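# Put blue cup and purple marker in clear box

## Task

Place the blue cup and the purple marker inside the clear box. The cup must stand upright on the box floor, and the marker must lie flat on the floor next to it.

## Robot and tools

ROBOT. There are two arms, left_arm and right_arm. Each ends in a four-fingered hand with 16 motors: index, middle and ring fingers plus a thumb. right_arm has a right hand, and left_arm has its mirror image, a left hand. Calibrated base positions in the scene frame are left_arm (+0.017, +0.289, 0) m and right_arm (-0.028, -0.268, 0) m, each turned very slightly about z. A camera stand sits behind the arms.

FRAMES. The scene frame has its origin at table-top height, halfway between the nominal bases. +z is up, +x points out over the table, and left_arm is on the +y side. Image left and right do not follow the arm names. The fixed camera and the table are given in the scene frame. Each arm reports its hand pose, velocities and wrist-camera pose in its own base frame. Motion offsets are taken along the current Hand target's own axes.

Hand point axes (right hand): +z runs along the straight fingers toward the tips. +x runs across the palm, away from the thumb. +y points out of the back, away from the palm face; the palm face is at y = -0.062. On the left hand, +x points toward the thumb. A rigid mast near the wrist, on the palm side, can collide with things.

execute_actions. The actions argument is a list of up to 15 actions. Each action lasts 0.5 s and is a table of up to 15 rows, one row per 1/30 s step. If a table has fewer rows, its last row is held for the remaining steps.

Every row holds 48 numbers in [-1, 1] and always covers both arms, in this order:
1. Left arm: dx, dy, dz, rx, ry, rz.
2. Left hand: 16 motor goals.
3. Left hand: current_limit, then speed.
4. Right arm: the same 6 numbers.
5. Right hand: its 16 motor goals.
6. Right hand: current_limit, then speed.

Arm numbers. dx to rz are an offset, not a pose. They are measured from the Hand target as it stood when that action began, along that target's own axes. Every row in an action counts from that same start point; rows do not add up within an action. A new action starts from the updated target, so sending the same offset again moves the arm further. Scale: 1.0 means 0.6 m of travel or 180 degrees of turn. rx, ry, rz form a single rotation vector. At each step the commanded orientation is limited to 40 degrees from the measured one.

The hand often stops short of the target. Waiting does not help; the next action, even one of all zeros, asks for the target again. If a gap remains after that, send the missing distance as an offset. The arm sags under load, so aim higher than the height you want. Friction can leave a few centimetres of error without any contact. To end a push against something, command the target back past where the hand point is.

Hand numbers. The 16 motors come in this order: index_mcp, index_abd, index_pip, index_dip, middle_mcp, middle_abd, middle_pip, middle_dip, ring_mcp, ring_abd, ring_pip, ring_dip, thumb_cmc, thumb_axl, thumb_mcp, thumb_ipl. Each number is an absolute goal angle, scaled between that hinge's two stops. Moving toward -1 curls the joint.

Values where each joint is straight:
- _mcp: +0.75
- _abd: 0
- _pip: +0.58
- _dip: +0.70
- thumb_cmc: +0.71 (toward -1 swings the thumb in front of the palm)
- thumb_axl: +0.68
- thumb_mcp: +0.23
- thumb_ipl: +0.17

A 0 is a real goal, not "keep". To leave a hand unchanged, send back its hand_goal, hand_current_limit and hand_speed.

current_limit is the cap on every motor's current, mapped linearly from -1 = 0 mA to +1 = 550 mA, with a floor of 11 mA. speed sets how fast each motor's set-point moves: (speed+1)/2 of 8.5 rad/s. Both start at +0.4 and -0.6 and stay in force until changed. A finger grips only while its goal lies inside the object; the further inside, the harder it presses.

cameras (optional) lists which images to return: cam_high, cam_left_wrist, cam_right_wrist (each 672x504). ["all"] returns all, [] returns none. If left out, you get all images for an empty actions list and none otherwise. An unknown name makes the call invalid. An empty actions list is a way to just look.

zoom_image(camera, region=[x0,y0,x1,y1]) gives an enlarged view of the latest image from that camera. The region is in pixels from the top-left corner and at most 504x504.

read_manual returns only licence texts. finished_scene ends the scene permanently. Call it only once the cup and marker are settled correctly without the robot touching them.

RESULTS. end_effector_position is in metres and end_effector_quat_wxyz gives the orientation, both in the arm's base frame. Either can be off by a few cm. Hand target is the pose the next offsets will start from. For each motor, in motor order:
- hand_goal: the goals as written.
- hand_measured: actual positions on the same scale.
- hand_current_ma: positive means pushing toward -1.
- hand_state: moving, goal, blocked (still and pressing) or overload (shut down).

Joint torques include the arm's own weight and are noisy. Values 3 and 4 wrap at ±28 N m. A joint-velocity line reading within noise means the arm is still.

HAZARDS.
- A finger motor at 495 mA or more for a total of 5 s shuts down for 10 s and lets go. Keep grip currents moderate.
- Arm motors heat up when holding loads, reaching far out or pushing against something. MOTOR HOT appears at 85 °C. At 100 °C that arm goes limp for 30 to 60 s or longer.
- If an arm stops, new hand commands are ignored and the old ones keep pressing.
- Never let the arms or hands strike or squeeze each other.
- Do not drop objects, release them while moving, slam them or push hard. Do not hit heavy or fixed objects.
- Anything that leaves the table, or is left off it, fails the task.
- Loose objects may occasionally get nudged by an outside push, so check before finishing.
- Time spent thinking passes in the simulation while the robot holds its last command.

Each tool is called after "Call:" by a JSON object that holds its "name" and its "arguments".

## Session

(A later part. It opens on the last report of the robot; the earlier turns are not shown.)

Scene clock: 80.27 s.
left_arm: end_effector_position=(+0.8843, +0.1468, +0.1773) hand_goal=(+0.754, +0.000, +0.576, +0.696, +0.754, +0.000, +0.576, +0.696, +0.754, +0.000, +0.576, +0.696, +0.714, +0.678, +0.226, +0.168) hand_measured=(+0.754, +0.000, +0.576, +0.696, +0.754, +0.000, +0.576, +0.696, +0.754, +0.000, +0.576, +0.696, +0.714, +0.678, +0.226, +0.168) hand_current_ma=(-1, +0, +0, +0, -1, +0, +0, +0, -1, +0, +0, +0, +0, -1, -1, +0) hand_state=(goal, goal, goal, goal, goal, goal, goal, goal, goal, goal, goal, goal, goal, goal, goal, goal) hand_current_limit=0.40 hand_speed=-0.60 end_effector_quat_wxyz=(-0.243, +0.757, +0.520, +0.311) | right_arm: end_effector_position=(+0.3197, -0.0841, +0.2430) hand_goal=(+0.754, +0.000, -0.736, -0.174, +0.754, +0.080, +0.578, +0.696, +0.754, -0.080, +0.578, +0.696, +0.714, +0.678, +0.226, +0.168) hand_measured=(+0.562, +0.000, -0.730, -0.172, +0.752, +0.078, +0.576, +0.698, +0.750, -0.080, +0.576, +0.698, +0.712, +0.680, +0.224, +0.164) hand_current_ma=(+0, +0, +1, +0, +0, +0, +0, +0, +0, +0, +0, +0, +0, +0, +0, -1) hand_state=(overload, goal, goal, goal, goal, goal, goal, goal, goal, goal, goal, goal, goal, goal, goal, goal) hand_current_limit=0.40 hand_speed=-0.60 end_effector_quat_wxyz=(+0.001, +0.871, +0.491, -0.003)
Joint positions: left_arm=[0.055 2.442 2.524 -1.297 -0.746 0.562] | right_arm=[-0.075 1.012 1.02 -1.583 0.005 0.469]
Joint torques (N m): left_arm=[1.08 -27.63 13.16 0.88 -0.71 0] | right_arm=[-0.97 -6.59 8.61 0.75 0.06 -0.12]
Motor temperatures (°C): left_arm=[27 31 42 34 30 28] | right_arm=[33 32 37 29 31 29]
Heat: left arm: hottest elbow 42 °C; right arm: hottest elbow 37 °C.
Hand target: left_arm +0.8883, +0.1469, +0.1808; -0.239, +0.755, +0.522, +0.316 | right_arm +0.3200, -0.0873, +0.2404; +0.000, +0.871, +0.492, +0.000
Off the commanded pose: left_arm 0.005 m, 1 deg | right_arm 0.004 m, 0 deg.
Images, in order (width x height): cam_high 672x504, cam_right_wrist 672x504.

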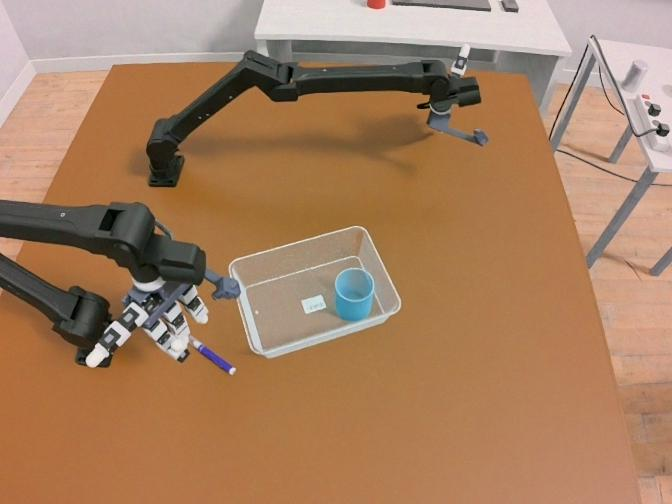

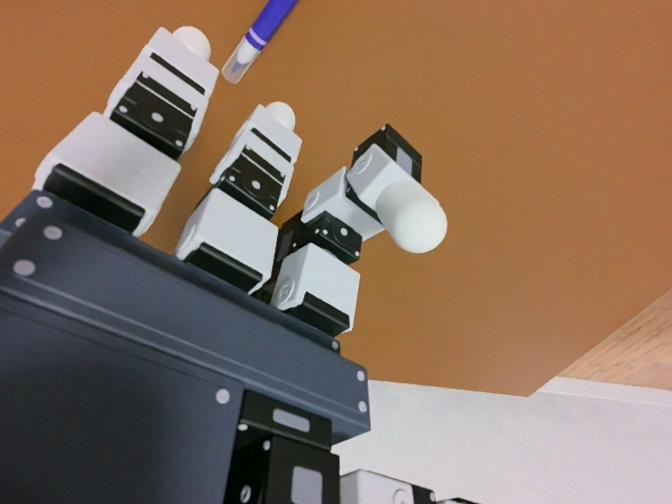

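Call:
{"name": "execute_actions", "arguments": {"actions": [[[0,0,0,0,0,0,0.754,0,0.576,0.696,0.754,0,0.576,0.696,0.754,0,0.576,0.696,0.714,0.678,0.226,0.168,0.4,-0.6,-0.0033,0.0125,0.075,0,0,0.0139,0.754,0,-0.737,-0.174,0.754,0.08,0.577,0.696,0.754,-0.08,0.577,0.696,0.714,0.678,0.226,0.168,0.4,-0.6]],[[0,0,0,0,0,0,0.754,0,0.576,0.696,0.754,0,0.576,0.696,0.754,0,0.576,0.696,0.714,0.678,0.226,0.168,0.4,-0.6,-0.0033,0.0125,0.075,0,0,0,0.754,0,-0.737,-0.174,0.754,0.08,0.577,0.696,0.754,-0.08,0.577,0.696,0.714,0.678,0.226,0.168,0.4,-0.6]]], "cameras": ["cam_high","cam_right_wrist"]}}

Call:
{"name": "zoom_image", "arguments": {"camera": "cam_high", "region": [110, 270, 260, 400]}}

Call:
{"name": "zoom_image", "arguments": {"camera": "cam_right_wrist", "region": [100, 0, 420, 200]}}

Scene clock: 83.17 s.
left_arm: end_effector_position=(+0.8843, +0.1468, +0.1773) hand_goal=(+0.754, +0.000, +0.576, +0.696, +0.754, +0.000, +0.576, +0.696, +0.754, +0.000, +0.576, +0.696, +0.714, +0.678, +0.226, +0.168) hand_measured=(+0.754, +0.000, +0.576, +0.696, +0.754, +0.000, +0.576, +0.696, +0.754, +0.000, +0.576, +0.696, +0.714, +0.678, +0.226, +0.168) hand_current_ma=(-1, +0, +0, +0, -1, +0, +0, +0, -1, +0, +0, +0, +0, -1, -1, +0) hand_state=(goal, goal, goal, goal, goal, goal, goal, goal, goal, goal, goal, goal, goal, goal, goal, goal) hand_current_limit=0.40 hand_speed=-0.60 end_effector_quat_wxyz=(-0.243, +0.757, +0.520, +0.311) | right_arm: end_effector_position=(+0.3292, -0.0947, +0.1544) hand_goal=(+0.754, +0.000, -0.736, -0.174, +0.754, +0.080, +0.578, +0.696, +0.754, -0.080, +0.578, +0.696, +0.714, +0.678, +0.226, +0.168) hand_measured=(+0.602, +0.000, -0.730, -0.172, +0.752, +0.078, +0.576, +0.698, +0.752, -0.080, +0.576, +0.698, +0.712, +0.680, +0.224, +0.164) hand_current_ma=(+0, +0, +1, +0, +0, +0, +0, +0, +0, +0, +0, +0, +0, +0, +0, -1) hand_state=(overload, goal, goal, goal, goal, goal, goal, goal, goal, goal, goal, goal, goal, goal, goal, goal) hand_current_limit=0.40 hand_speed=-0.60 end_effector_quat_wxyz=(+0.002, +0.879, +0.476, +0.001)
Joint positions: left_arm=[0.055 2.442 2.524 -1.297 -0.746 0.562] | right_arm=[-0.105 1.074 0.825 -1.318 0.002 0.473]
Joint torques (N m): left_arm=[1.03 -27.75 13.16 0.91 -0.72 -0.01] | right_arm=[-1.03 -5.89 8.72 0.8 0.09 -0.04]
Heat: left arm: hottest elbow 42 °C; right arm: hottest elbow 37 °C.
Hand target: left_arm +0.8883, +0.1469, +0.1808; -0.239, +0.755, +0.522, +0.316 | right_arm +0.3305, -0.0986, +0.1504; +0.000, +0.881, +0.473, +0.000
Off the commanded pose: left_arm 0.005 m, 1 deg | right_arm 0.006 m, 1 deg.
Images, in order (width x height): cam_high 672x504, cam_right_wrist 672x504.

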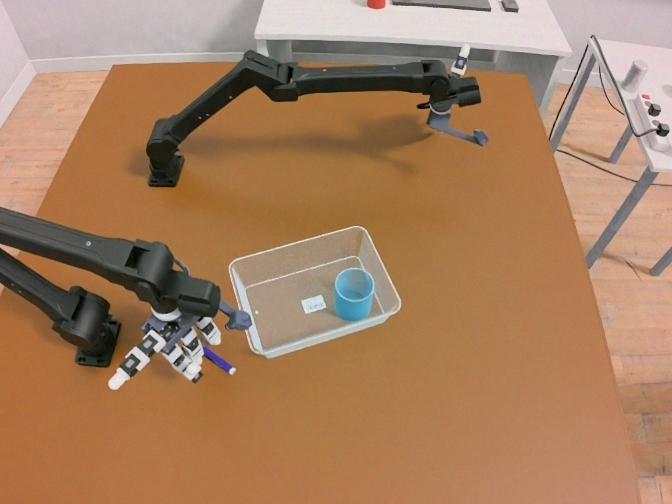

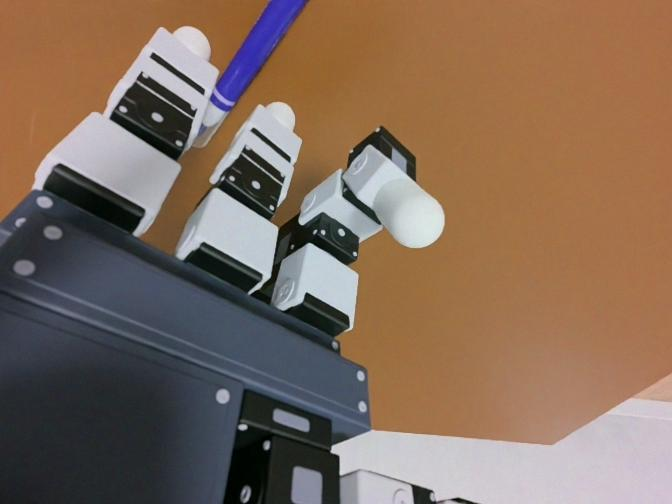

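Scaled by 3.360 from the camera's 672x504 image, which has a finer 960x720 frame.

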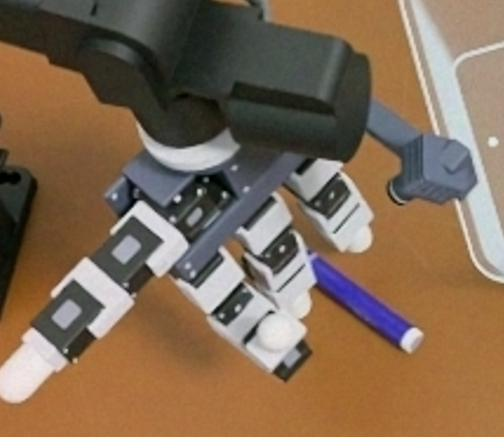

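Scaled by 1.575 from the camera's 672x504 image, which has a finer 960x720 frame.

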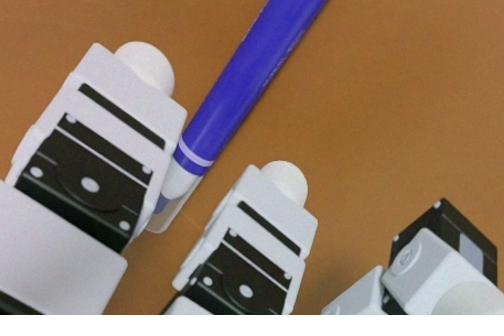

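Call:
{"name": "execute_actions", "arguments": {"actions": [[[0,0,0,0,0,0,0.754,0,0.576,0.696,0.754,0,0.576,0.696,0.754,0,0.576,0.696,0.714,0.678,0.226,0.168,0.4,-0.6,0,0,0.04,0,0,0,0.754,0,-0.737,-0.174,0.754,0.08,0.577,0.696,0.754,-0.08,0.577,0.696,0.714,0.678,0.226,0.168,0.4,-0.6]]], "cameras": ["cam_high","cam_right_wrist"]}}

Call:
{"name": "zoom_image", "arguments": {"camera": "cam_high", "region": [110, 270, 260, 400]}}

Call:
{"name": "zoom_image", "arguments": {"camera": "cam_right_wrist", "region": [100, 0, 420, 200]}}

Scene clock: 84.47 s.
left_arm: end_effector_position=(+0.8843, +0.1468, +0.1773) hand_goal=(+0.754, +0.000, +0.576, +0.696, +0.754, +0.000, +0.576, +0.696, +0.754, +0.000, +0.576, +0.696, +0.714, +0.678, +0.226, +0.168) hand_measured=(+0.754, +0.000, +0.576, +0.696, +0.754, +0.000, +0.576, +0.696, +0.754, +0.000, +0.576, +0.696, +0.714, +0.678, +0.226, +0.168) hand_current_ma=(-1, +0, +0, +0, -1, +0, +0, +0, -1, +0, +0, +0, +0, -1, -1, +0) hand_state=(goal, goal, goal, goal, goal, goal, goal, goal, goal, goal, goal, goal, goal, goal, goal, goal) hand_current_limit=0.40 hand_speed=-0.60 end_effector_quat_wxyz=(-0.243, +0.757, +0.520, +0.311) | right_arm: end_effector_position=(+0.3308, -0.0948, +0.1325) hand_goal=(+0.754, +0.000, -0.736, -0.174, +0.754, +0.080, +0.578, +0.696, +0.754, -0.080, +0.578, +0.696, +0.714, +0.678, +0.226, +0.168) hand_measured=(+0.606, +0.000, -0.730, -0.172, +0.752, +0.078, +0.576, +0.698, +0.752, -0.080, +0.576, +0.698, +0.712, +0.680, +0.224, +0.164) hand_current_ma=(+0, +0, +1, +0, +0, +0, +0, +0, +0, +0, +0, +0, +0, +0, +0, -1) hand_state=(overload, goal, goal, goal, goal, goal, goal, goal, goal, goal, goal, goal, goal, goal, goal, goal) hand_current_limit=0.40 hand_speed=-0.60 end_effector_quat_wxyz=(+0.003, +0.879, +0.476, +0.003)
Joint positions: left_arm=[0.055 2.442 2.524 -1.297 -0.746 0.562] | right_arm=[-0.105 1.094 0.778 -1.245 0.002 0.473]
Joint torques (N m): left_arm=[0.97 -27.52 13.19 0.84 -0.71 0] | right_arm=[-1.03 -5.89 8.34 0.8 0.09 -0.05]
Heat: left arm: hottest elbow 42 °C; right arm: hottest elbow 37 °C.
Hand target: left_arm +0.8883, +0.1469, +0.1808; -0.239, +0.755, +0.522, +0.316 | right_arm +0.3304, -0.0987, +0.1264; +0.000, +0.881, +0.473, +0.000
Off the commanded pose: left_arm 0.005 m, 1 deg | right_arm 0.007 m, 1 deg.
Images, in order (width x height): cam_high 672x504, cam_right_wrist 672x504.

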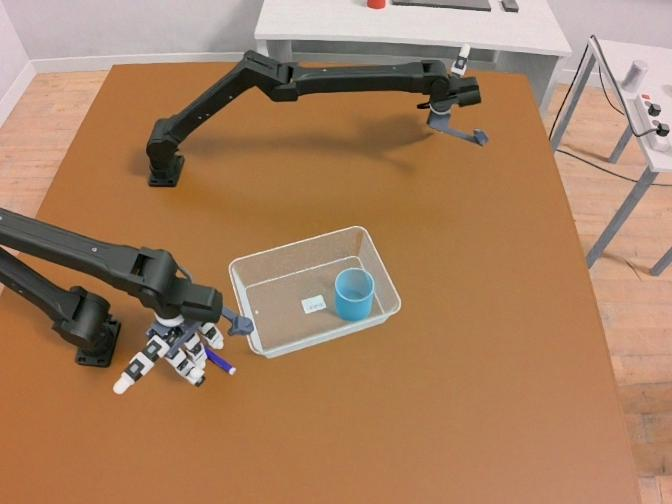

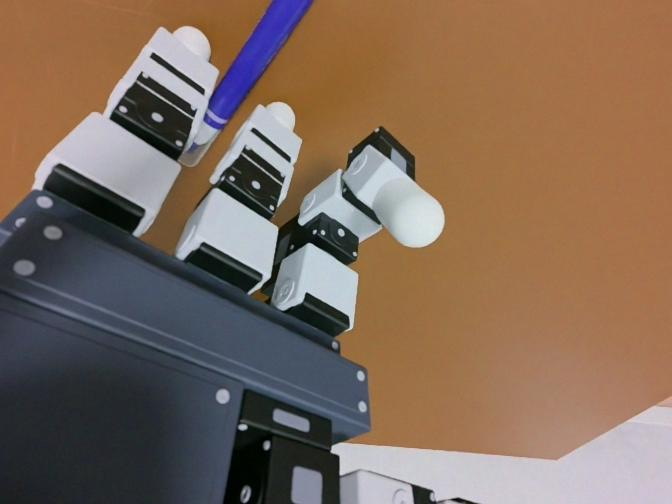

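Scaled by 3.360 from the camera's 672x504 image, which has a finer 960x720 frame.

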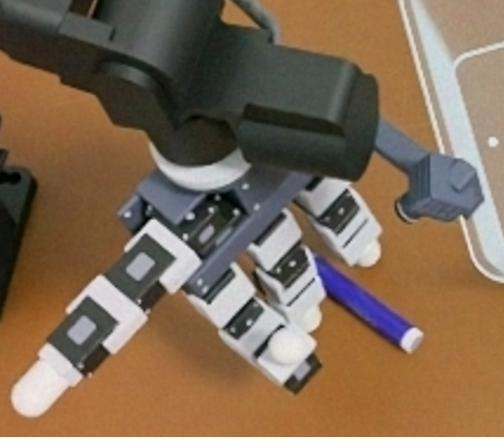

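Scaled by 1.575 from the camera's 672x504 image, which has a finer 960x720 frame.

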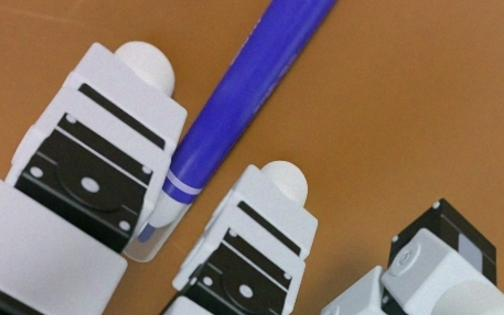

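Call:
{"name": "execute_actions", "arguments": {"actions": [[[0,0,0,0,0,0,0.754,0,0.576,0.696,0.754,0,0.576,0.696,0.754,0,0.576,0.696,0.714,0.678,0.226,0.168,0.4,-0.6,-0.005,0,0.0142,0,0,0,0.754,0,-0.737,-0.174,0.754,0.08,0.577,0.696,0.754,-0.08,0.577,0.696,0.714,0.678,0.226,0.168,0.4,-0.6]]], "cameras": ["cam_right_wrist"]}}

Call:
{"name": "zoom_image", "arguments": {"camera": "cam_right_wrist", "region": [100, 0, 420, 200]}}

Scene clock: 85.40 s.
left_arm: end_effector_position=(+0.8843, +0.1468, +0.1773) hand_goal=(+0.754, +0.000, +0.576, +0.696, +0.754, +0.000, +0.576, +0.696, +0.754, +0.000, +0.576, +0.696, +0.714, +0.678, +0.226, +0.168) hand_measured=(+0.754, +0.000, +0.576, +0.696, +0.754, +0.000, +0.576, +0.696, +0.754, +0.000, +0.576, +0.696, +0.714, +0.678, +0.226, +0.168) hand_current_ma=(-1, +0, +0, +0, -1, +0, +0, +0, -1, +0, +0, +0, +0, -1, -1, +0) hand_state=(goal, goal, goal, goal, goal, goal, goal, goal, goal, goal, goal, goal, goal, goal, goal, goal) hand_current_limit=0.40 hand_speed=-0.60 end_effector_quat_wxyz=(-0.243, +0.757, +0.520, +0.311) | right_arm: end_effector_position=(+0.3329, -0.0977, +0.1316) hand_goal=(+0.754, +0.000, -0.736, -0.174, +0.754, +0.080, +0.578, +0.696, +0.754, -0.080, +0.578, +0.696, +0.714, +0.678, +0.226, +0.168) hand_measured=(+0.608, +0.000, -0.730, -0.172, +0.764, +0.082, +0.584, +0.698, +0.752, -0.080, +0.576, +0.698, +0.712, +0.680, +0.224, +0.164) hand_current_ma=(+0, +0, +1, +0, +2, +0, +1, +0, +0, +0, +0, +0, +0, +0, +0, -1) hand_state=(overload, goal, goal, goal, goal, goal, goal, goal, goal, goal, goal, goal, goal, goal, goal, goal) hand_current_limit=0.40 hand_speed=-0.60 end_effector_quat_wxyz=(+0.007, +0.881, +0.474, +0.009)
Joint positions: left_arm=[0.055 2.442 2.524 -1.297 -0.746 0.562] | right_arm=[-0.113 1.094 0.773 -1.227 0.001 0.471]
Joint torques (N m): left_arm=[1.14 -27.69 13.19 0.87 -0.72 0] | right_arm=[-1.03 -5.6 7.21 0.96 0.1 -0.11]
Heat: left arm: hottest elbow 42 °C; right arm: hottest elbow 37 °C.
Hand target: left_arm +0.8883, +0.1469, +0.1808; -0.239, +0.755, +0.522, +0.316 | right_arm +0.3288, -0.1012, +0.1179; +0.000, +0.881, +0.473, +0.000
Off the commanded pose: left_arm 0.005 m, 1 deg | right_arm 0.015 m, 1 deg.
Images, in order (width x height): cam_right_wrist 672x504.

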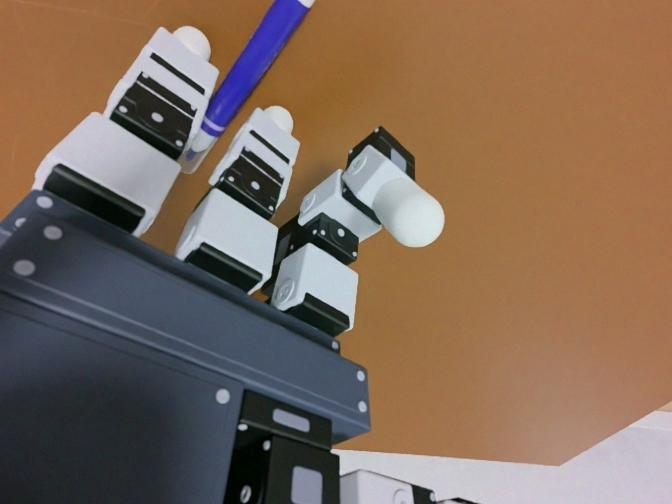

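Scaled by 1.575 from the camera's 672x504 image, which has a finer 960x720 frame.

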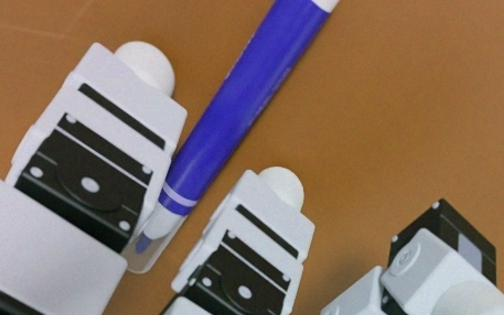

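Call:
{"name": "execute_actions", "arguments": {"actions": [[[0,0,0,0,0,0,0.754,0,0.576,0.696,0.754,0,0.576,0.696,0.754,0,0.576,0.696,0.714,0.678,0.226,0.168,0.4,-0.6,0,0,-0.0167,0,0,0,0.754,0,-0.737,-0.174,0.754,0.02,0.577,0.696,0.754,-0.02,0.577,0.696,0.714,0.678,0.226,0.168,0.4,-0.85]],[[0,0,0,0,0,0,0.754,0,0.576,0.696,0.754,0,0.576,0.696,0.754,0,0.576,0.696,0.714,0.678,0.226,0.168,0.4,-0.6,0,0,0,0,0,0,0.754,0,-0.737,-0.174,0.754,-0.08,0.577,0.696,0.754,0.08,0.577,0.696,0.714,0.678,0.226,0.168,0.4,-0.85]]], "cameras": ["cam_high","cam_right_wrist"]}}

Call:
{"name": "zoom_image", "arguments": {"camera": "cam_right_wrist", "region": [100, 0, 420, 200]}}

Scene clock: 87.00 s.
left_arm: end_effector_position=(+0.8843, +0.1468, +0.1773) hand_goal=(+0.754, +0.000, +0.576, +0.696, +0.754, +0.000, +0.576, +0.696, +0.754, +0.000, +0.576, +0.696, +0.714, +0.678, +0.226, +0.168) hand_measured=(+0.754, +0.000, +0.576, +0.696, +0.754, +0.000, +0.576, +0.696, +0.754, +0.000, +0.576, +0.696, +0.714, +0.678, +0.226, +0.168) hand_current_ma=(-1, +0, +0, +0, -1, +0, +0, +0, -1, +0, +0, +0, +0, -1, -1, +0) hand_state=(goal, goal, goal, goal, goal, goal, goal, goal, goal, goal, goal, goal, goal, goal, goal, goal) hand_current_limit=0.40 hand_speed=-0.60 end_effector_quat_wxyz=(-0.243, +0.757, +0.520, +0.311) | right_arm: end_effector_position=(+0.3293, -0.1000, +0.1311) hand_goal=(+0.754, +0.000, -0.736, -0.174, +0.754, -0.080, +0.578, +0.696, +0.754, +0.080, +0.578, +0.696, +0.714, +0.678, +0.226, +0.168) hand_measured=(+0.608, +0.000, -0.730, -0.172, +0.758, +0.010, +0.584, +0.700, +0.752, +0.052, +0.576, +0.698, +0.712, +0.680, +0.224, +0.164) hand_current_ma=(+0, +0, +1, +0, +1, +113, +1, +0, +0, -13, +0, +0, +0, +0, +0, -1) hand_state=(overload, goal, goal, goal, goal, blocked, goal, goal, goal, blocked, goal, goal, goal, goal, goal, goal) hand_current_limit=0.40 hand_speed=-0.85 end_effector_quat_wxyz=(+0.006, +0.882, +0.471, +0.002)
Joint positions: left_arm=[0.055 2.442 2.524 -1.297 -0.746 0.562] | right_arm=[-0.118 1.094 0.773 -1.239 0.007 0.471]
Joint torques (N m): left_arm=[1.08 -27.58 13.19 0.87 -0.72 0] | right_arm=[-0.67 -6.36 8.77 0.35 -0.11 -0.12]
Heat: left arm: hottest elbow 43 °C; right arm: hottest elbow 37 °C.
Hand target: left_arm +0.8883, +0.1469, +0.1808; -0.239, +0.755, +0.522, +0.316 | right_arm +0.3288, -0.1011, +0.1279; +0.000, +0.881, +0.473, +0.000
Off the commanded pose: left_arm 0.005 m, 1 deg | right_arm 0.003 m, 1 deg.
Images, in order (width x height): cam_high 672x504, cam_right_wrist 672x504.

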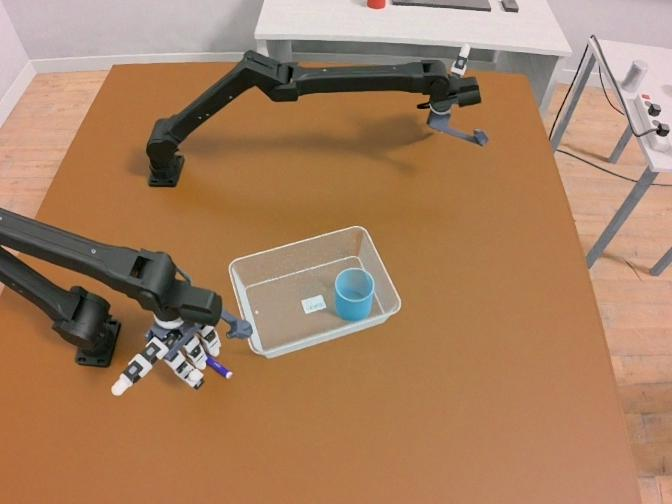

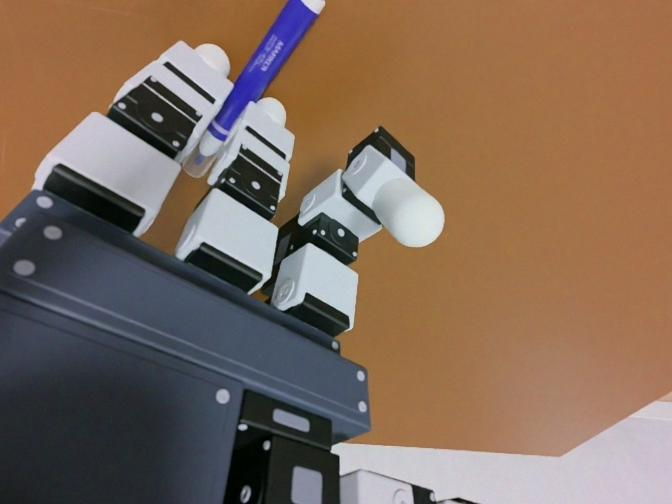

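Scaled by 1.575 from the camera's 672x504 image, which has a finer 960x720 frame.

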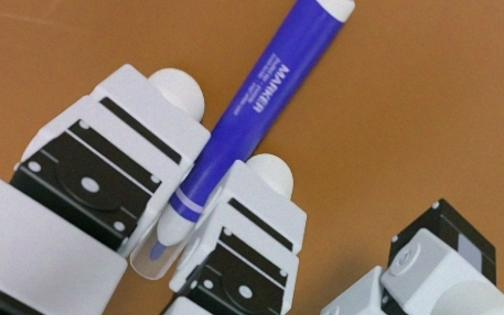

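Call:
{"name": "execute_actions", "arguments": {"actions": [[[0,0,0,0,0,0,0.754,0,0.576,0.696,0.754,0,0.576,0.696,0.754,0,0.576,0.696,0.714,0.678,0.226,0.168,0.4,-0.6,0,0,0,0,0,0,0.754,0,-0.737,-0.174,0.754,-0.14,0.577,0.696,0.754,0.14,0.577,0.696,0.714,0.678,0.226,0.168,0.4,-0.85]],[[0,0,0,0,0,0,0.754,0,0.576,0.696,0.754,0,0.576,0.696,0.754,0,0.576,0.696,0.714,0.678,0.226,0.168,0.4,-0.6,0,0,-0.05,0,0,0,0.754,0,-0.737,-0.174,0.754,-0.16,0.577,0.696,0.754,0.16,0.577,0.696,0.714,0.678,0.226,0.168,0.4,-0.85]]], "cameras": ["cam_high","cam_right_wrist"]}}

Call:
{"name": "zoom_image", "arguments": {"camera": "cam_right_wrist", "region": [100, 0, 420, 200]}}

Call:
{"name": "zoom_image", "arguments": {"camera": "cam_high", "region": [110, 270, 260, 400]}}

Scene clock: 89.07 s.
left_arm: end_effector_position=(+0.8843, +0.1468, +0.1773) hand_goal=(+0.754, +0.000, +0.576, +0.696, +0.754, +0.000, +0.576, +0.696, +0.754, +0.000, +0.576, +0.696, +0.714, +0.678, +0.226, +0.168) hand_measured=(+0.754, +0.000, +0.576, +0.696, +0.754, +0.000, +0.576, +0.696, +0.754, +0.000, +0.576, +0.696, +0.714, +0.678, +0.226, +0.168) hand_current_ma=(-1, +0, +0, +0, -1, +0, +0, +0, -1, +0, +0, +0, +0, -1, -1, +0) hand_state=(goal, goal, goal, goal, goal, goal, goal, goal, goal, goal, goal, goal, goal, goal, goal, goal) hand_current_limit=0.40 hand_speed=-0.60 end_effector_quat_wxyz=(-0.243, +0.757, +0.520, +0.311) | right_arm: end_effector_position=(+0.3140, -0.0979, +0.1357) hand_goal=(+0.754, +0.000, -0.736, -0.174, +0.754, -0.160, +0.578, +0.696, +0.754, +0.160, +0.578, +0.696, +0.714, +0.678, +0.226, +0.168) hand_measured=(+0.612, +0.000, -0.730, -0.172, +0.758, -0.024, +0.580, +0.696, +0.744, +0.096, +0.572, +0.694, +0.712, +0.680, +0.224, +0.164) hand_current_ma=(+0, +0, +1, +0, +1, +237, +0, +0, -3, -58, -1, +0, +0, +0, +0, -1) hand_state=(overload, goal, goal, goal, goal, blocked, goal, goal, goal, blocked, goal, goal, goal, goal, goal, goal) hand_current_limit=0.40 hand_speed=-0.85 end_effector_quat_wxyz=(-0.012, +0.882, +0.471, -0.020)
Joint positions: left_arm=[0.055 2.442 2.524 -1.297 -0.746 0.562] | right_arm=[-0.12 1.083 0.788 -1.323 0.003 0.471]
Joint torques (N m): left_arm=[1.03 -27.75 13.18 0.87 -0.71 -0.01] | right_arm=[-0.62 -7.82 12.16 -0.08 0.06 -0.11]
Heat: left arm: hottest elbow 43 °C; right arm: hottest elbow 37 °C.
Hand target: left_arm +0.8883, +0.1469, +0.1808; -0.239, +0.755, +0.522, +0.316 | right_arm +0.3288, -0.1010, +0.1579; +0.000, +0.881, +0.473, +0.000
Off the commanded pose: left_arm 0.005 m, 1 deg | right_arm 0.027 m, 3 deg.
Images, in order (width x height): cam_high 672x504, cam_right_wrist 672x504.

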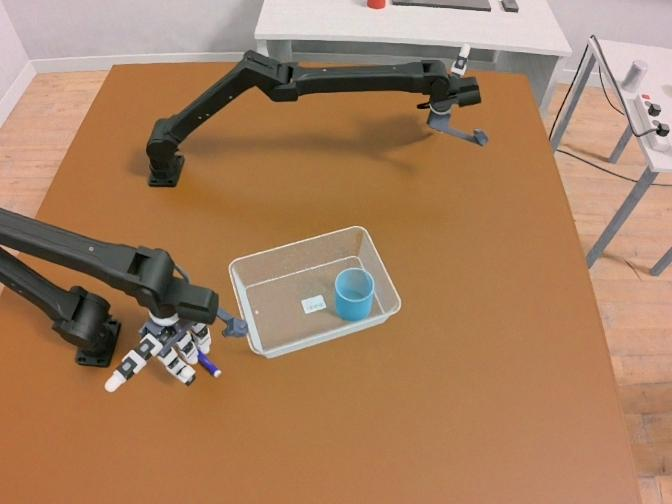

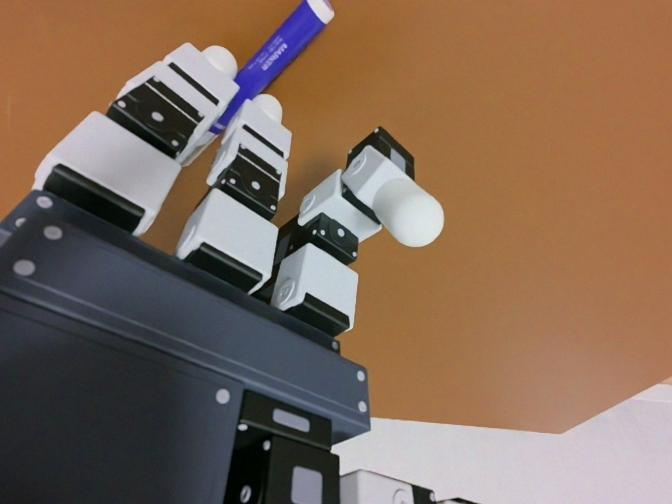

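Scaled by 1.575 from the camera's 672x504 image, which has a finer 960x720 frame.

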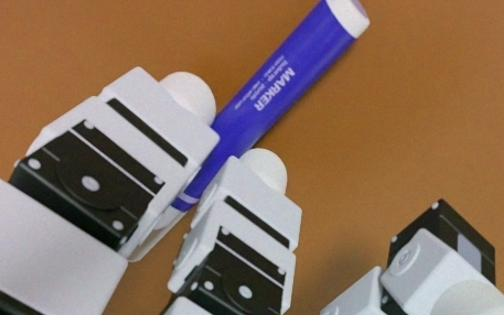

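Scaled by 3.360 from the camera's 672x504 image, which has a finer 960x720 frame.

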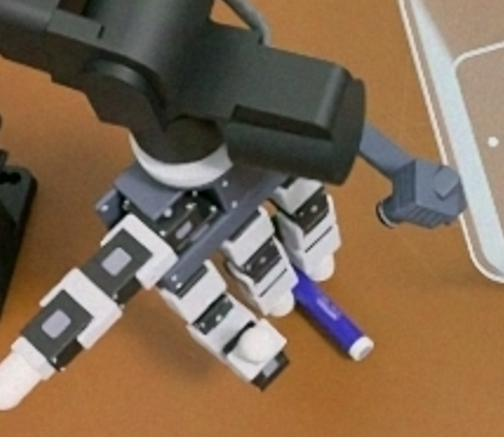

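Call:
{"name": "execute_actions", "arguments": {"actions": [[[0,0,0,0,0,0,0.754,0,0.576,0.696,0.754,0,0.576,0.696,0.754,0,0.576,0.696,0.714,0.678,0.226,0.168,0.4,-0.6,0,0,-0.0833,0,0,0,0.754,0,-0.737,-0.174,0.754,-0.18,0.577,0.696,0.754,0.18,0.577,0.696,0.714,0.678,0.226,0.168,0.4,-0.85]]], "cameras": ["cam_high","cam_right_wrist"]}}

Call:
{"name": "zoom_image", "arguments": {"camera": "cam_right_wrist", "region": [100, 0, 420, 200]}}

Call:
{"name": "zoom_image", "arguments": {"camera": "cam_high", "region": [110, 270, 260, 400]}}

Scene clock: 90.07 s.
left_arm: end_effector_position=(+0.8843, +0.1468, +0.1773) hand_goal=(+0.754, +0.000, +0.576, +0.696, +0.754, +0.000, +0.576, +0.696, +0.754, +0.000, +0.576, +0.696, +0.714, +0.678, +0.226, +0.168) hand_measured=(+0.754, +0.000, +0.576, +0.696, +0.754, +0.000, +0.576, +0.696, +0.754, +0.000, +0.576, +0.696, +0.714, +0.678, +0.226, +0.168) hand_current_ma=(-1, +0, +0, +0, -1, +0, +0, +0, -1, +0, +0, +0, +0, -1, -1, +0) hand_state=(goal, goal, goal, goal, goal, goal, goal, goal, goal, goal, goal, goal, goal, goal, goal, goal) hand_current_limit=0.40 hand_speed=-0.60 end_effector_quat_wxyz=(-0.243, +0.757, +0.520, +0.311) | right_arm: end_effector_position=(+0.3181, -0.0984, +0.1913) hand_goal=(+0.754, +0.000, -0.736, -0.174, +0.754, -0.180, +0.578, +0.696, +0.754, +0.180, +0.578, +0.696, +0.714, +0.678, +0.226, +0.168) hand_measured=(+0.616, +0.000, -0.730, -0.172, +0.760, -0.028, +0.582, +0.696, +0.744, +0.096, +0.572, +0.694, +0.712, +0.680, +0.224, +0.164) hand_current_ma=(+0, +0, +1, +0, +1, +290, +0, +0, -3, -96, -1, +0, +0, +0, +0, -1) hand_state=(overload, goal, goal, goal, goal, blocked, goal, goal, goal, blocked, goal, goal, goal, goal, goal, goal) hand_current_limit=0.40 hand_speed=-0.85 end_effector_quat_wxyz=(-0.007, +0.882, +0.471, -0.013)
Joint positions: left_arm=[0.055 2.442 2.524 -1.297 -0.746 0.562] | right_arm=[-0.12 1.046 0.91 -1.464 0.003 0.471]
Joint torques (N m): left_arm=[0.97 -27.63 13.18 0.91 -0.73 -0.01] | right_arm=[-0.56 -6.95 12.23 0.05 0.05 -0.11]
Heat: left arm: hottest elbow 43 °C; right arm: hottest elbow 38 °C.
Hand target: left_arm +0.8883, +0.1469, +0.1808; -0.239, +0.755, +0.522, +0.316 | right_arm +0.3289, -0.1011, +0.2079; +0.000, +0.881, +0.473, +0.000
Off the commanded pose: left_arm 0.005 m, 1 deg | right_arm 0.020 m, 2 deg.
Images, in order (width x height): cam_high 672x504, cam_right_wrist 672x504.

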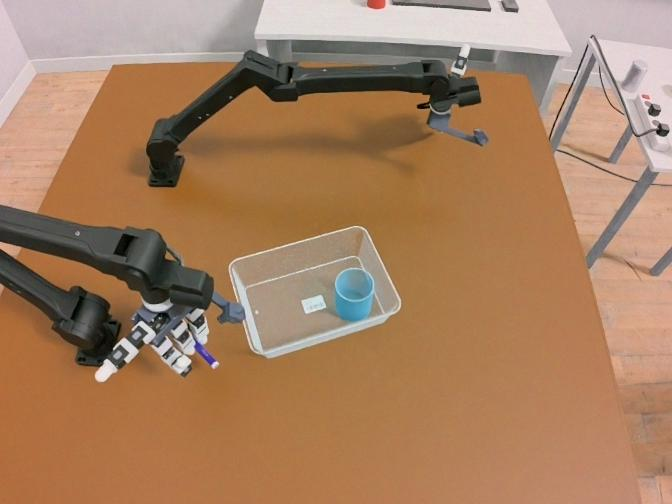

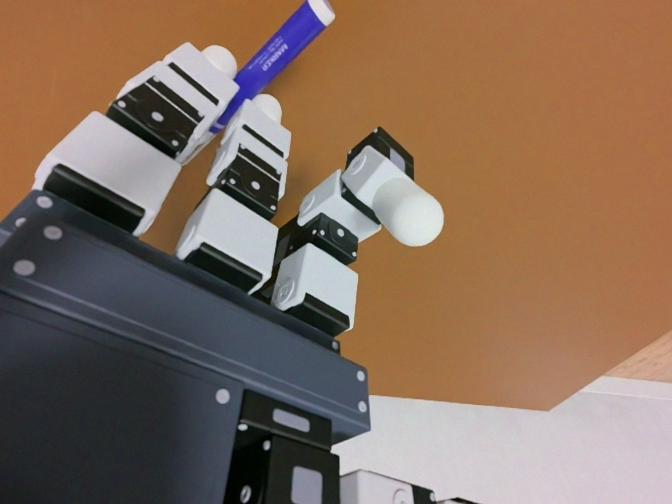

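Scaled by 1.575 from the camera's 672x504 image, which has a finer 960x720 frame.

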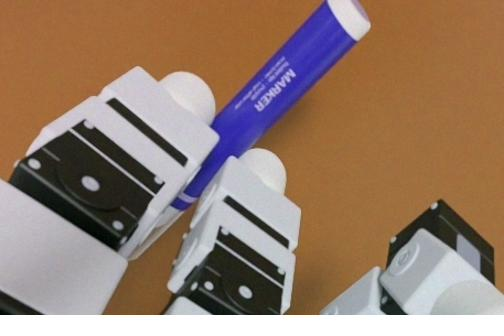

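Scaled by 3.360 from the camera's 672x504 image, which has a finer 960x720 frame.

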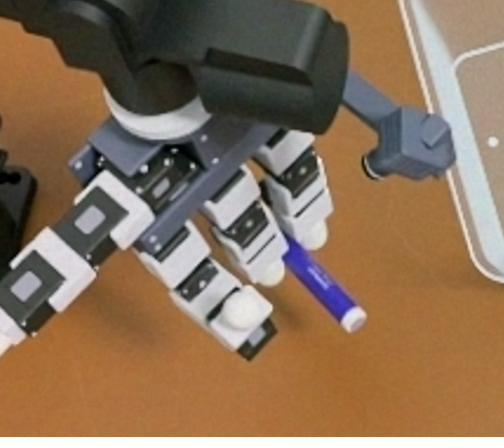

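Call:
{"name": "execute_actions", "arguments": {"actions": [[[0,0,0,0,0,0,0.754,0,0.576,0.696,0.754,0,0.576,0.696,0.754,0,0.576,0.696,0.714,0.678,0.226,0.168,0.4,-0.6,0.03,0,-0.0867,0,0,0,0.754,0,-0.737,-0.174,0.754,-0.18,0.577,0.696,0.754,0.18,0.577,0.696,0.714,0.678,0.226,0.168,0.4,-0.85]],[[0,0,0,0,0,0,0.754,0,0.576,0.696,0.754,0,0.576,0.696,0.754,0,0.576,0.696,0.714,0.678,0.226,0.168,0.4,-0.6,0.094,0.0194,0,0,0,-0.0813,0.754,0,-0.737,-0.174,0.754,-0.18,0.577,0.696,0.754,0.18,0.577,0.696,0.714,0.678,0.226,0.168,0.4,-0.85]],[[0,0,0,0,0,0,0.754,0,0.576,0.696,0.754,0,0.576,0.696,0.754,0,0.576,0.696,0.714,0.678,0.226,0.168,0.4,-0.6,0.1151,0.05,0,0,0,-0.0813,0.754,0,-0.737,-0.174,0.754,-0.18,0.577,0.696,0.754,0.18,0.577,0.696,0.714,0.678,0.226,0.168,0.4,-0.85]],[[0,0,0,0,0,0,0.754,0,0.576,0.696,0.754,0,0.576,0.696,0.754,0,0.576,0.696,0.714,0.678,0.226,0.168,0.4,-0.6,0.0987,0.0775,0,0,0,-0.0813,0.754,0,-0.737,-0.174,0.754,-0.18,0.577,0.696,0.754,0.18,0.577,0.696,0.714,0.678,0.226,0.168,0.4,-0.85]],[[0,0,0,0,0,0,0.754,0,0.576,0.696,0.754,0,0.576,0.696,0.754,0,0.576,0.696,0.714,0.678,0.226,0.168,0.4,-0.6,0.0759,0.1,0,0,0,-0.0813,0.754,0,-0.737,-0.174,0.754,-0.18,0.577,0.696,0.754,0.18,0.577,0.696,0.714,0.678,0.226,0.168,0.4,-0.85]]], "cameras": ["cam_high","cam_right_wrist"]}}

Call:
{"name": "zoom_image", "arguments": {"camera": "cam_right_wrist", "region": [100, 0, 420, 200]}}

Call:
{"name": "zoom_image", "arguments": {"camera": "cam_high", "region": [220, 210, 420, 370]}}

Scene clock: 94.10 s.
left_arm: end_effector_position=(+0.8843, +0.1468, +0.1773) hand_goal=(+0.754, +0.000, +0.576, +0.696, +0.754, +0.000, +0.576, +0.696, +0.754, +0.000, +0.576, +0.696, +0.714, +0.678, +0.226, +0.168) hand_measured=(+0.754, +0.000, +0.576, +0.696, +0.754, +0.000, +0.576, +0.696, +0.754, +0.000, +0.576, +0.696, +0.714, +0.678, +0.226, +0.168) hand_current_ma=(-1, +0, +0, +0, -1, +0, +0, +0, -1, +0, +0, +0, +0, -1, -1, +0) hand_state=(goal, goal, goal, goal, goal, goal, goal, goal, goal, goal, goal, goal, goal, goal, goal, goal) hand_current_limit=0.40 hand_speed=-0.60 end_effector_quat_wxyz=(-0.243, +0.757, +0.520, +0.311) | right_arm: end_effector_position=(+0.5194, +0.1149, +0.2479) hand_goal=(+0.754, +0.000, -0.736, -0.174, +0.754, -0.180, +0.578, +0.696, +0.754, +0.180, +0.578, +0.696, +0.714, +0.678, +0.226, +0.168) hand_measured=(+0.646, +0.000, -0.730, -0.172, +0.762, -0.028, +0.582, +0.696, +0.742, +0.096, +0.572, +0.694, +0.714, +0.680, +0.222, +0.164) hand_current_ma=(+0, +0, +1, +0, +2, +290, +0, +0, -3, -96, -1, +0, +0, +0, +0, -1) hand_state=(overload, goal, goal, goal, goal, blocked, goal, goal, goal, blocked, goal, goal, goal, goal, goal, goal) hand_current_limit=0.40 hand_speed=-0.85 end_effector_quat_wxyz=(-0.005, +0.545, +0.839, -0.008)
Joint positions: left_arm=[0.055 2.442 2.524 -1.297 -0.746 0.562] | right_arm=[0.232 1.511 1.47 -1.548 0.003 -0.187]
Joint torques (N m): left_arm=[1.03 -27.58 13.2 0.88 -0.72 0] | right_arm=[0.15 -12.98 12.94 0.08 0.01 -0.14]
Heat: left arm: hottest elbow 43 °C; right arm: hottest elbow 38 °C.
Hand target: left_arm +0.8883, +0.1469, +0.1808; -0.239, +0.755, +0.522, +0.316 | right_arm +0.5321, +0.1211, +0.2600; +0.000, +0.537, +0.843, +0.000
Off the commanded pose: left_arm 0.005 m, 1 deg | right_arm 0.018 m, 1 deg.
Images, in order (width x height): cam_high 672x504, cam_right_wrist 672x504.

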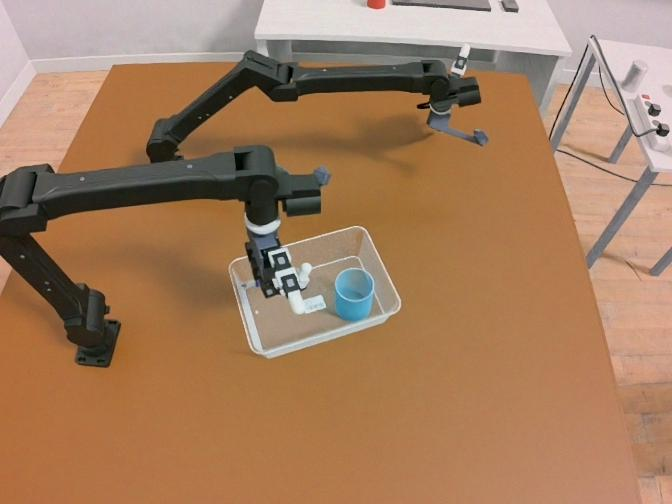

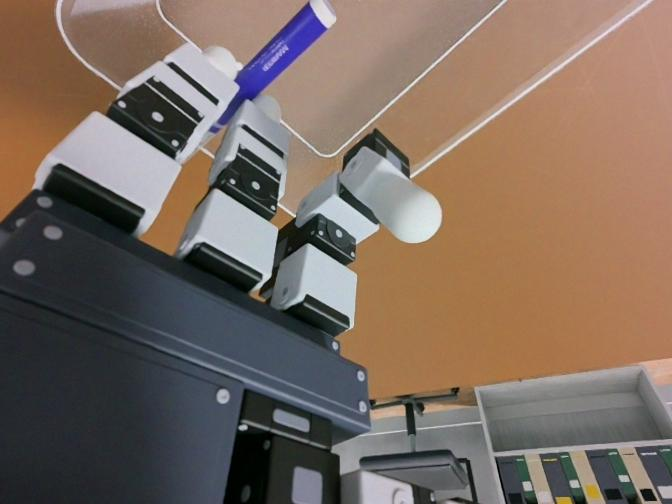

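Scaled by 1.575 from the camera's 672x504 image, which has a finer 960x720 frame.

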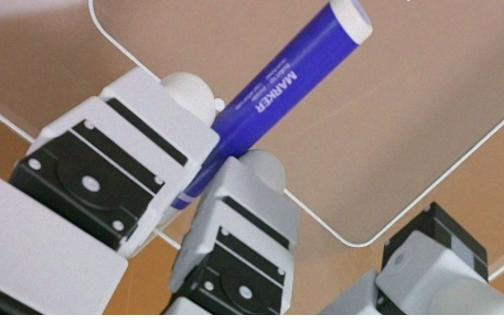

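Scaled by 2.520 from the camera's 672x504 image, which has a finer 960x720 frame.

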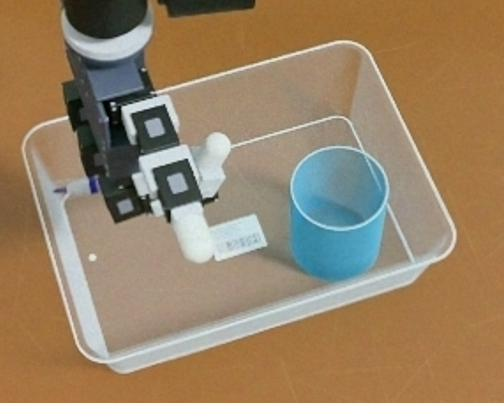

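Call:
{"name": "execute_actions", "arguments": {"actions": [[[0,0,0,0,0,0,0.754,0,0.576,0.696,0.754,0,0.576,0.696,0.754,0,0.576,0.696,0.714,0.678,0.226,0.168,0.4,-0.6,0,0.008,0.065,0,0,0,0.754,0,-0.737,-0.174,0.754,-0.18,0.577,0.696,0.754,0.18,0.577,0.696,0.714,0.678,0.226,0.168,0.4,-0.85]],[[0,0,0,0,0,0,0.754,0,0.576,0.696,0.754,0,0.576,0.696,0.754,0,0.576,0.696,0.714,0.678,0.226,0.168,0.4,-0.6,0,0.004,0.065,0,0,0,0.754,0,-0.737,-0.174,0.754,-0.18,0.577,0.696,0.754,0.18,0.577,0.696,0.714,0.678,0.226,0.168,0.4,-0.85]]], "cameras": ["cam_high","cam_right_wrist"]}}

Call:
{"name": "zoom_image", "arguments": {"camera": "cam_right_wrist", "region": [100, 0, 500, 250]}}

Call:
{"name": "zoom_image", "arguments": {"camera": "cam_high", "region": [220, 210, 420, 370]}}

Scene clock: 96.13 s.
left_arm: end_effector_position=(+0.8843, +0.1468, +0.1773) hand_goal=(+0.754, +0.000, +0.576, +0.696, +0.754, +0.000, +0.576, +0.696, +0.754, +0.000, +0.576, +0.696, +0.714, +0.678, +0.226, +0.168) hand_measured=(+0.754, +0.000, +0.576, +0.696, +0.754, +0.000, +0.576, +0.696, +0.754, +0.000, +0.576, +0.696, +0.714, +0.678, +0.226, +0.168) hand_current_ma=(-1, +0, +0, +0, -1, +0, +0, +0, -1, +0, +0, +0, +0, -1, -1, +0) hand_state=(goal, goal, goal, goal, goal, goal, goal, goal, goal, goal, goal, goal, goal, goal, goal, goal) hand_current_limit=0.40 hand_speed=-0.60 end_effector_quat_wxyz=(-0.243, +0.757, +0.520, +0.311) | right_arm: end_effector_position=(+0.5366, +0.1190, +0.1901) hand_goal=(+0.754, +0.000, -0.736, -0.174, +0.754, -0.180, +0.578, +0.696, +0.754, +0.180, +0.578, +0.696, +0.714, +0.678, +0.226, +0.168) hand_measured=(+0.648, +0.000, -0.730, -0.172, +0.762, -0.028, +0.582, +0.696, +0.742, +0.096, +0.572, +0.694, +0.714, +0.680, +0.222, +0.164) hand_current_ma=(+0, +0, +1, +0, +2, +290, +0, +0, -3, -96, -1, +0, +0, +0, +0, -1) hand_state=(overload, goal, goal, goal, goal, blocked, goal, goal, goal, blocked, goal, goal, goal, goal, goal, goal) hand_current_limit=0.40 hand_speed=-0.85 end_effector_quat_wxyz=(+0.004, +0.545, +0.839, +0.002)
Joint positions: left_arm=[0.055 2.442 2.524 -1.297 -0.746 0.562] | right_arm=[0.232 1.559 1.366 -1.371 0.003 -0.187]
Joint torques (N m): left_arm=[1.03 -27.69 13.19 0.88 -0.71 0] | right_arm=[0.38 -14.27 8.98 0.79 0 -0.11]
Heat: left arm: hottest elbow 43 °C; right arm: hottest elbow 38 °C.
Hand target: left_arm +0.8883, +0.1469, +0.1808; -0.239, +0.755, +0.522, +0.316 | right_arm +0.5386, +0.1241, +0.1818; +0.000, +0.537, +0.843, +0.000
Off the commanded pose: left_arm 0.005 m, 1 deg | right_arm 0.010 m, 1 deg.
Images, in order (width x height): cam_high 672x504, cam_right_wrist 672x504.

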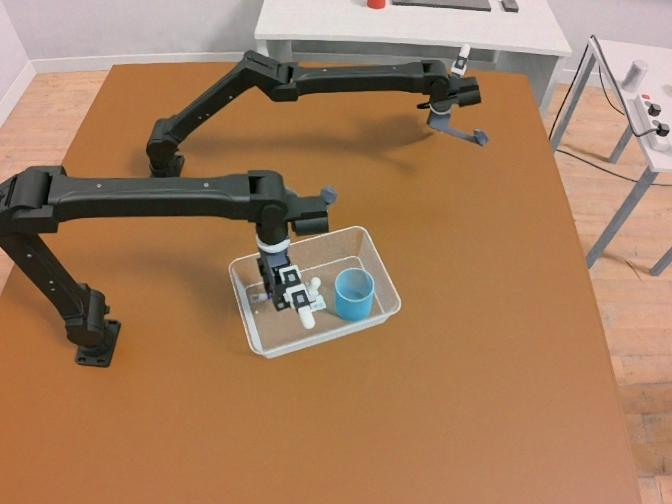

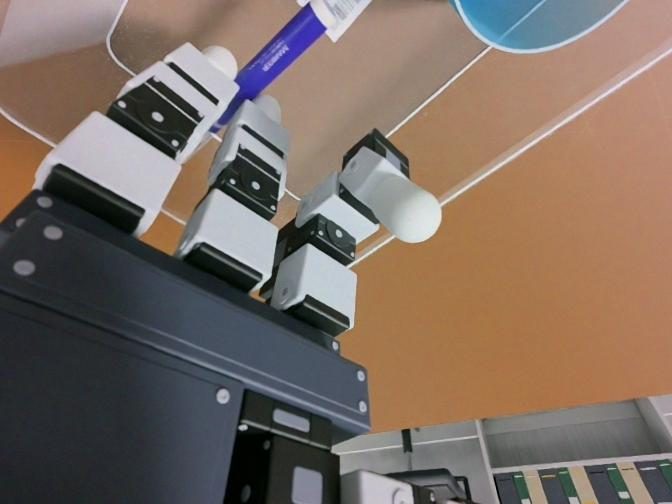

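Scaled by 1.260 from the camera's 672x504 image, which has a finer 960x720 frame.

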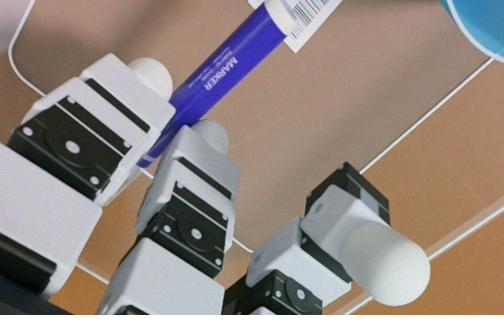

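Scaled by 2.520 from the camera's 672x504 image, which has a finer 960x720 frame.

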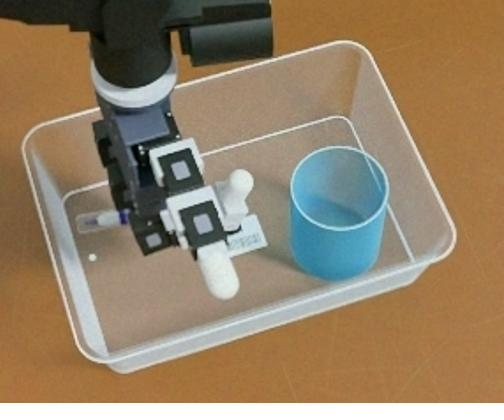

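Call:
{"name": "execute_actions", "arguments": {"actions": [[[0,0,0,0,0,0,0.754,0,0.576,0.696,0.754,0,0.576,0.696,0.754,0,0.576,0.696,0.714,0.678,0.226,0.168,0.4,-0.6,0,0,0.045,0,0,0,0.754,0,-0.737,-0.174,0.754,-0.18,0.577,0.696,0.754,0.18,0.577,0.696,0.714,0.678,0.226,0.168,0.4,-0.85]],[[0,0,0,0,0,0,0.754,0,0.576,0.696,0.754,0,0.576,0.696,0.754,0,0.576,0.696,0.714,0.678,0.226,0.168,0.4,-0.6,0,0,0.035,0,0,0,0.754,0,-0.737,-0.174,0.754,-0.18,0.577,0.696,0.754,0.18,0.577,0.696,0.714,0.678,0.226,0.168,0.4,-0.85]]], "cameras": ["cam_high","cam_right_wrist"]}}

Call:
{"name": "zoom_image", "arguments": {"camera": "cam_right_wrist", "region": [100, 0, 500, 250]}}

Call:
{"name": "zoom_image", "arguments": {"camera": "cam_high", "region": [220, 210, 420, 370]}}

Scene clock: 97.57 s.
left_arm: end_effector_position=(+0.8843, +0.1468, +0.1773) hand_goal=(+0.754, +0.000, +0.576, +0.696, +0.754, +0.000, +0.576, +0.696, +0.754, +0.000, +0.576, +0.696, +0.714, +0.678, +0.226, +0.168) hand_measured=(+0.754, +0.000, +0.576, +0.696, +0.754, +0.000, +0.576, +0.696, +0.754, +0.000, +0.576, +0.696, +0.714, +0.678, +0.226, +0.168) hand_current_ma=(-1, +0, +0, +0, -1, +0, +0, +0, -1, +0, +0, +0, +0, -1, -1, +0) hand_state=(goal, goal, goal, goal, goal, goal, goal, goal, goal, goal, goal, goal, goal, goal, goal, goal) hand_current_limit=0.40 hand_speed=-0.60 end_effector_quat_wxyz=(-0.243, +0.757, +0.520, +0.311) | right_arm: end_effector_position=(+0.5385, +0.1195, +0.1461) hand_goal=(+0.754, +0.000, -0.736, -0.174, +0.754, -0.180, +0.578, +0.696, +0.754, +0.180, +0.578, +0.696, +0.714, +0.678, +0.226, +0.168) hand_measured=(+0.650, +0.000, -0.730, -0.172, +0.762, -0.028, +0.582, +0.696, +0.742, +0.096, +0.572, +0.694, +0.714, +0.680, +0.222, +0.164) hand_current_ma=(+0, +0, +1, +0, +2, +290, +0, +0, -3, -96, -1, +0, +0, +0, +0, -1) hand_state=(overload, goal, goal, goal, goal, blocked, goal, goal, goal, blocked, goal, goal, goal, goal, goal, goal) hand_current_limit=0.40 hand_speed=-0.85 end_effector_quat_wxyz=(+0.006, +0.545, +0.839, +0.005)
Joint positions: left_arm=[0.055 2.442 2.524 -1.297 -0.746 0.562] | right_arm=[0.232 1.587 1.279 -1.247 0.003 -0.187]
Joint torques (N m): left_arm=[1.08 -27.58 13.2 0.88 -0.71 0] | right_arm=[0.32 -14.04 8.66 0.79 0 -0.11]
Heat: left arm: hottest elbow 43 °C; right arm: hottest elbow 38 °C.
Hand target: left_arm +0.8883, +0.1469, +0.1808; -0.239, +0.755, +0.522, +0.316 | right_arm +0.5386, +0.1241, +0.1338; +0.000, +0.537, +0.843, +0.000
Off the commanded pose: left_arm 0.005 m, 1 deg | right_arm 0.013 m, 1 deg.
Images, in order (width x height): cam_high 672x504, cam_right_wrist 672x504.

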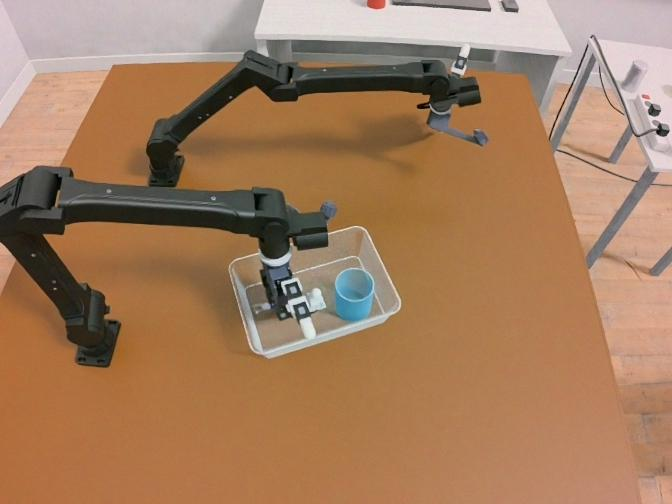

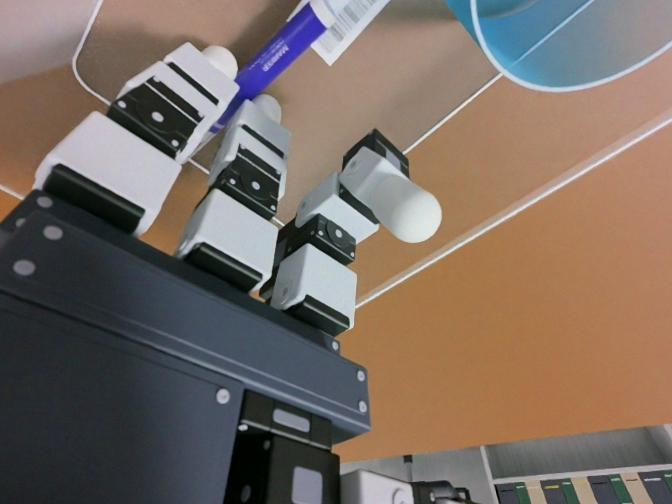

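Scaled by 1.260 from the camera's 672x504 image, which has a finer 960x720 frame.

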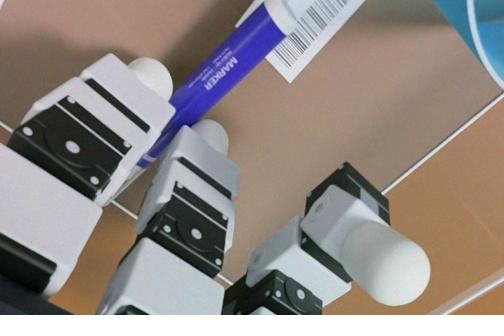

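Scaled by 2.520 from the camera's 672x504 image, which has a finer 960x720 frame.

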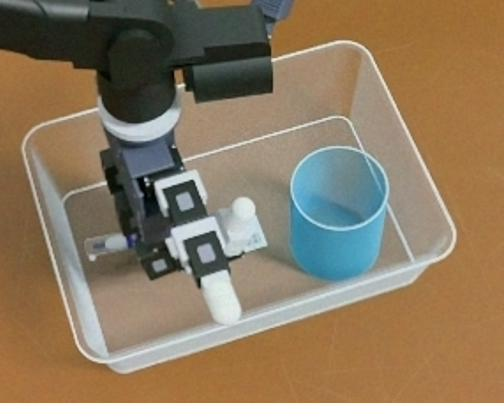

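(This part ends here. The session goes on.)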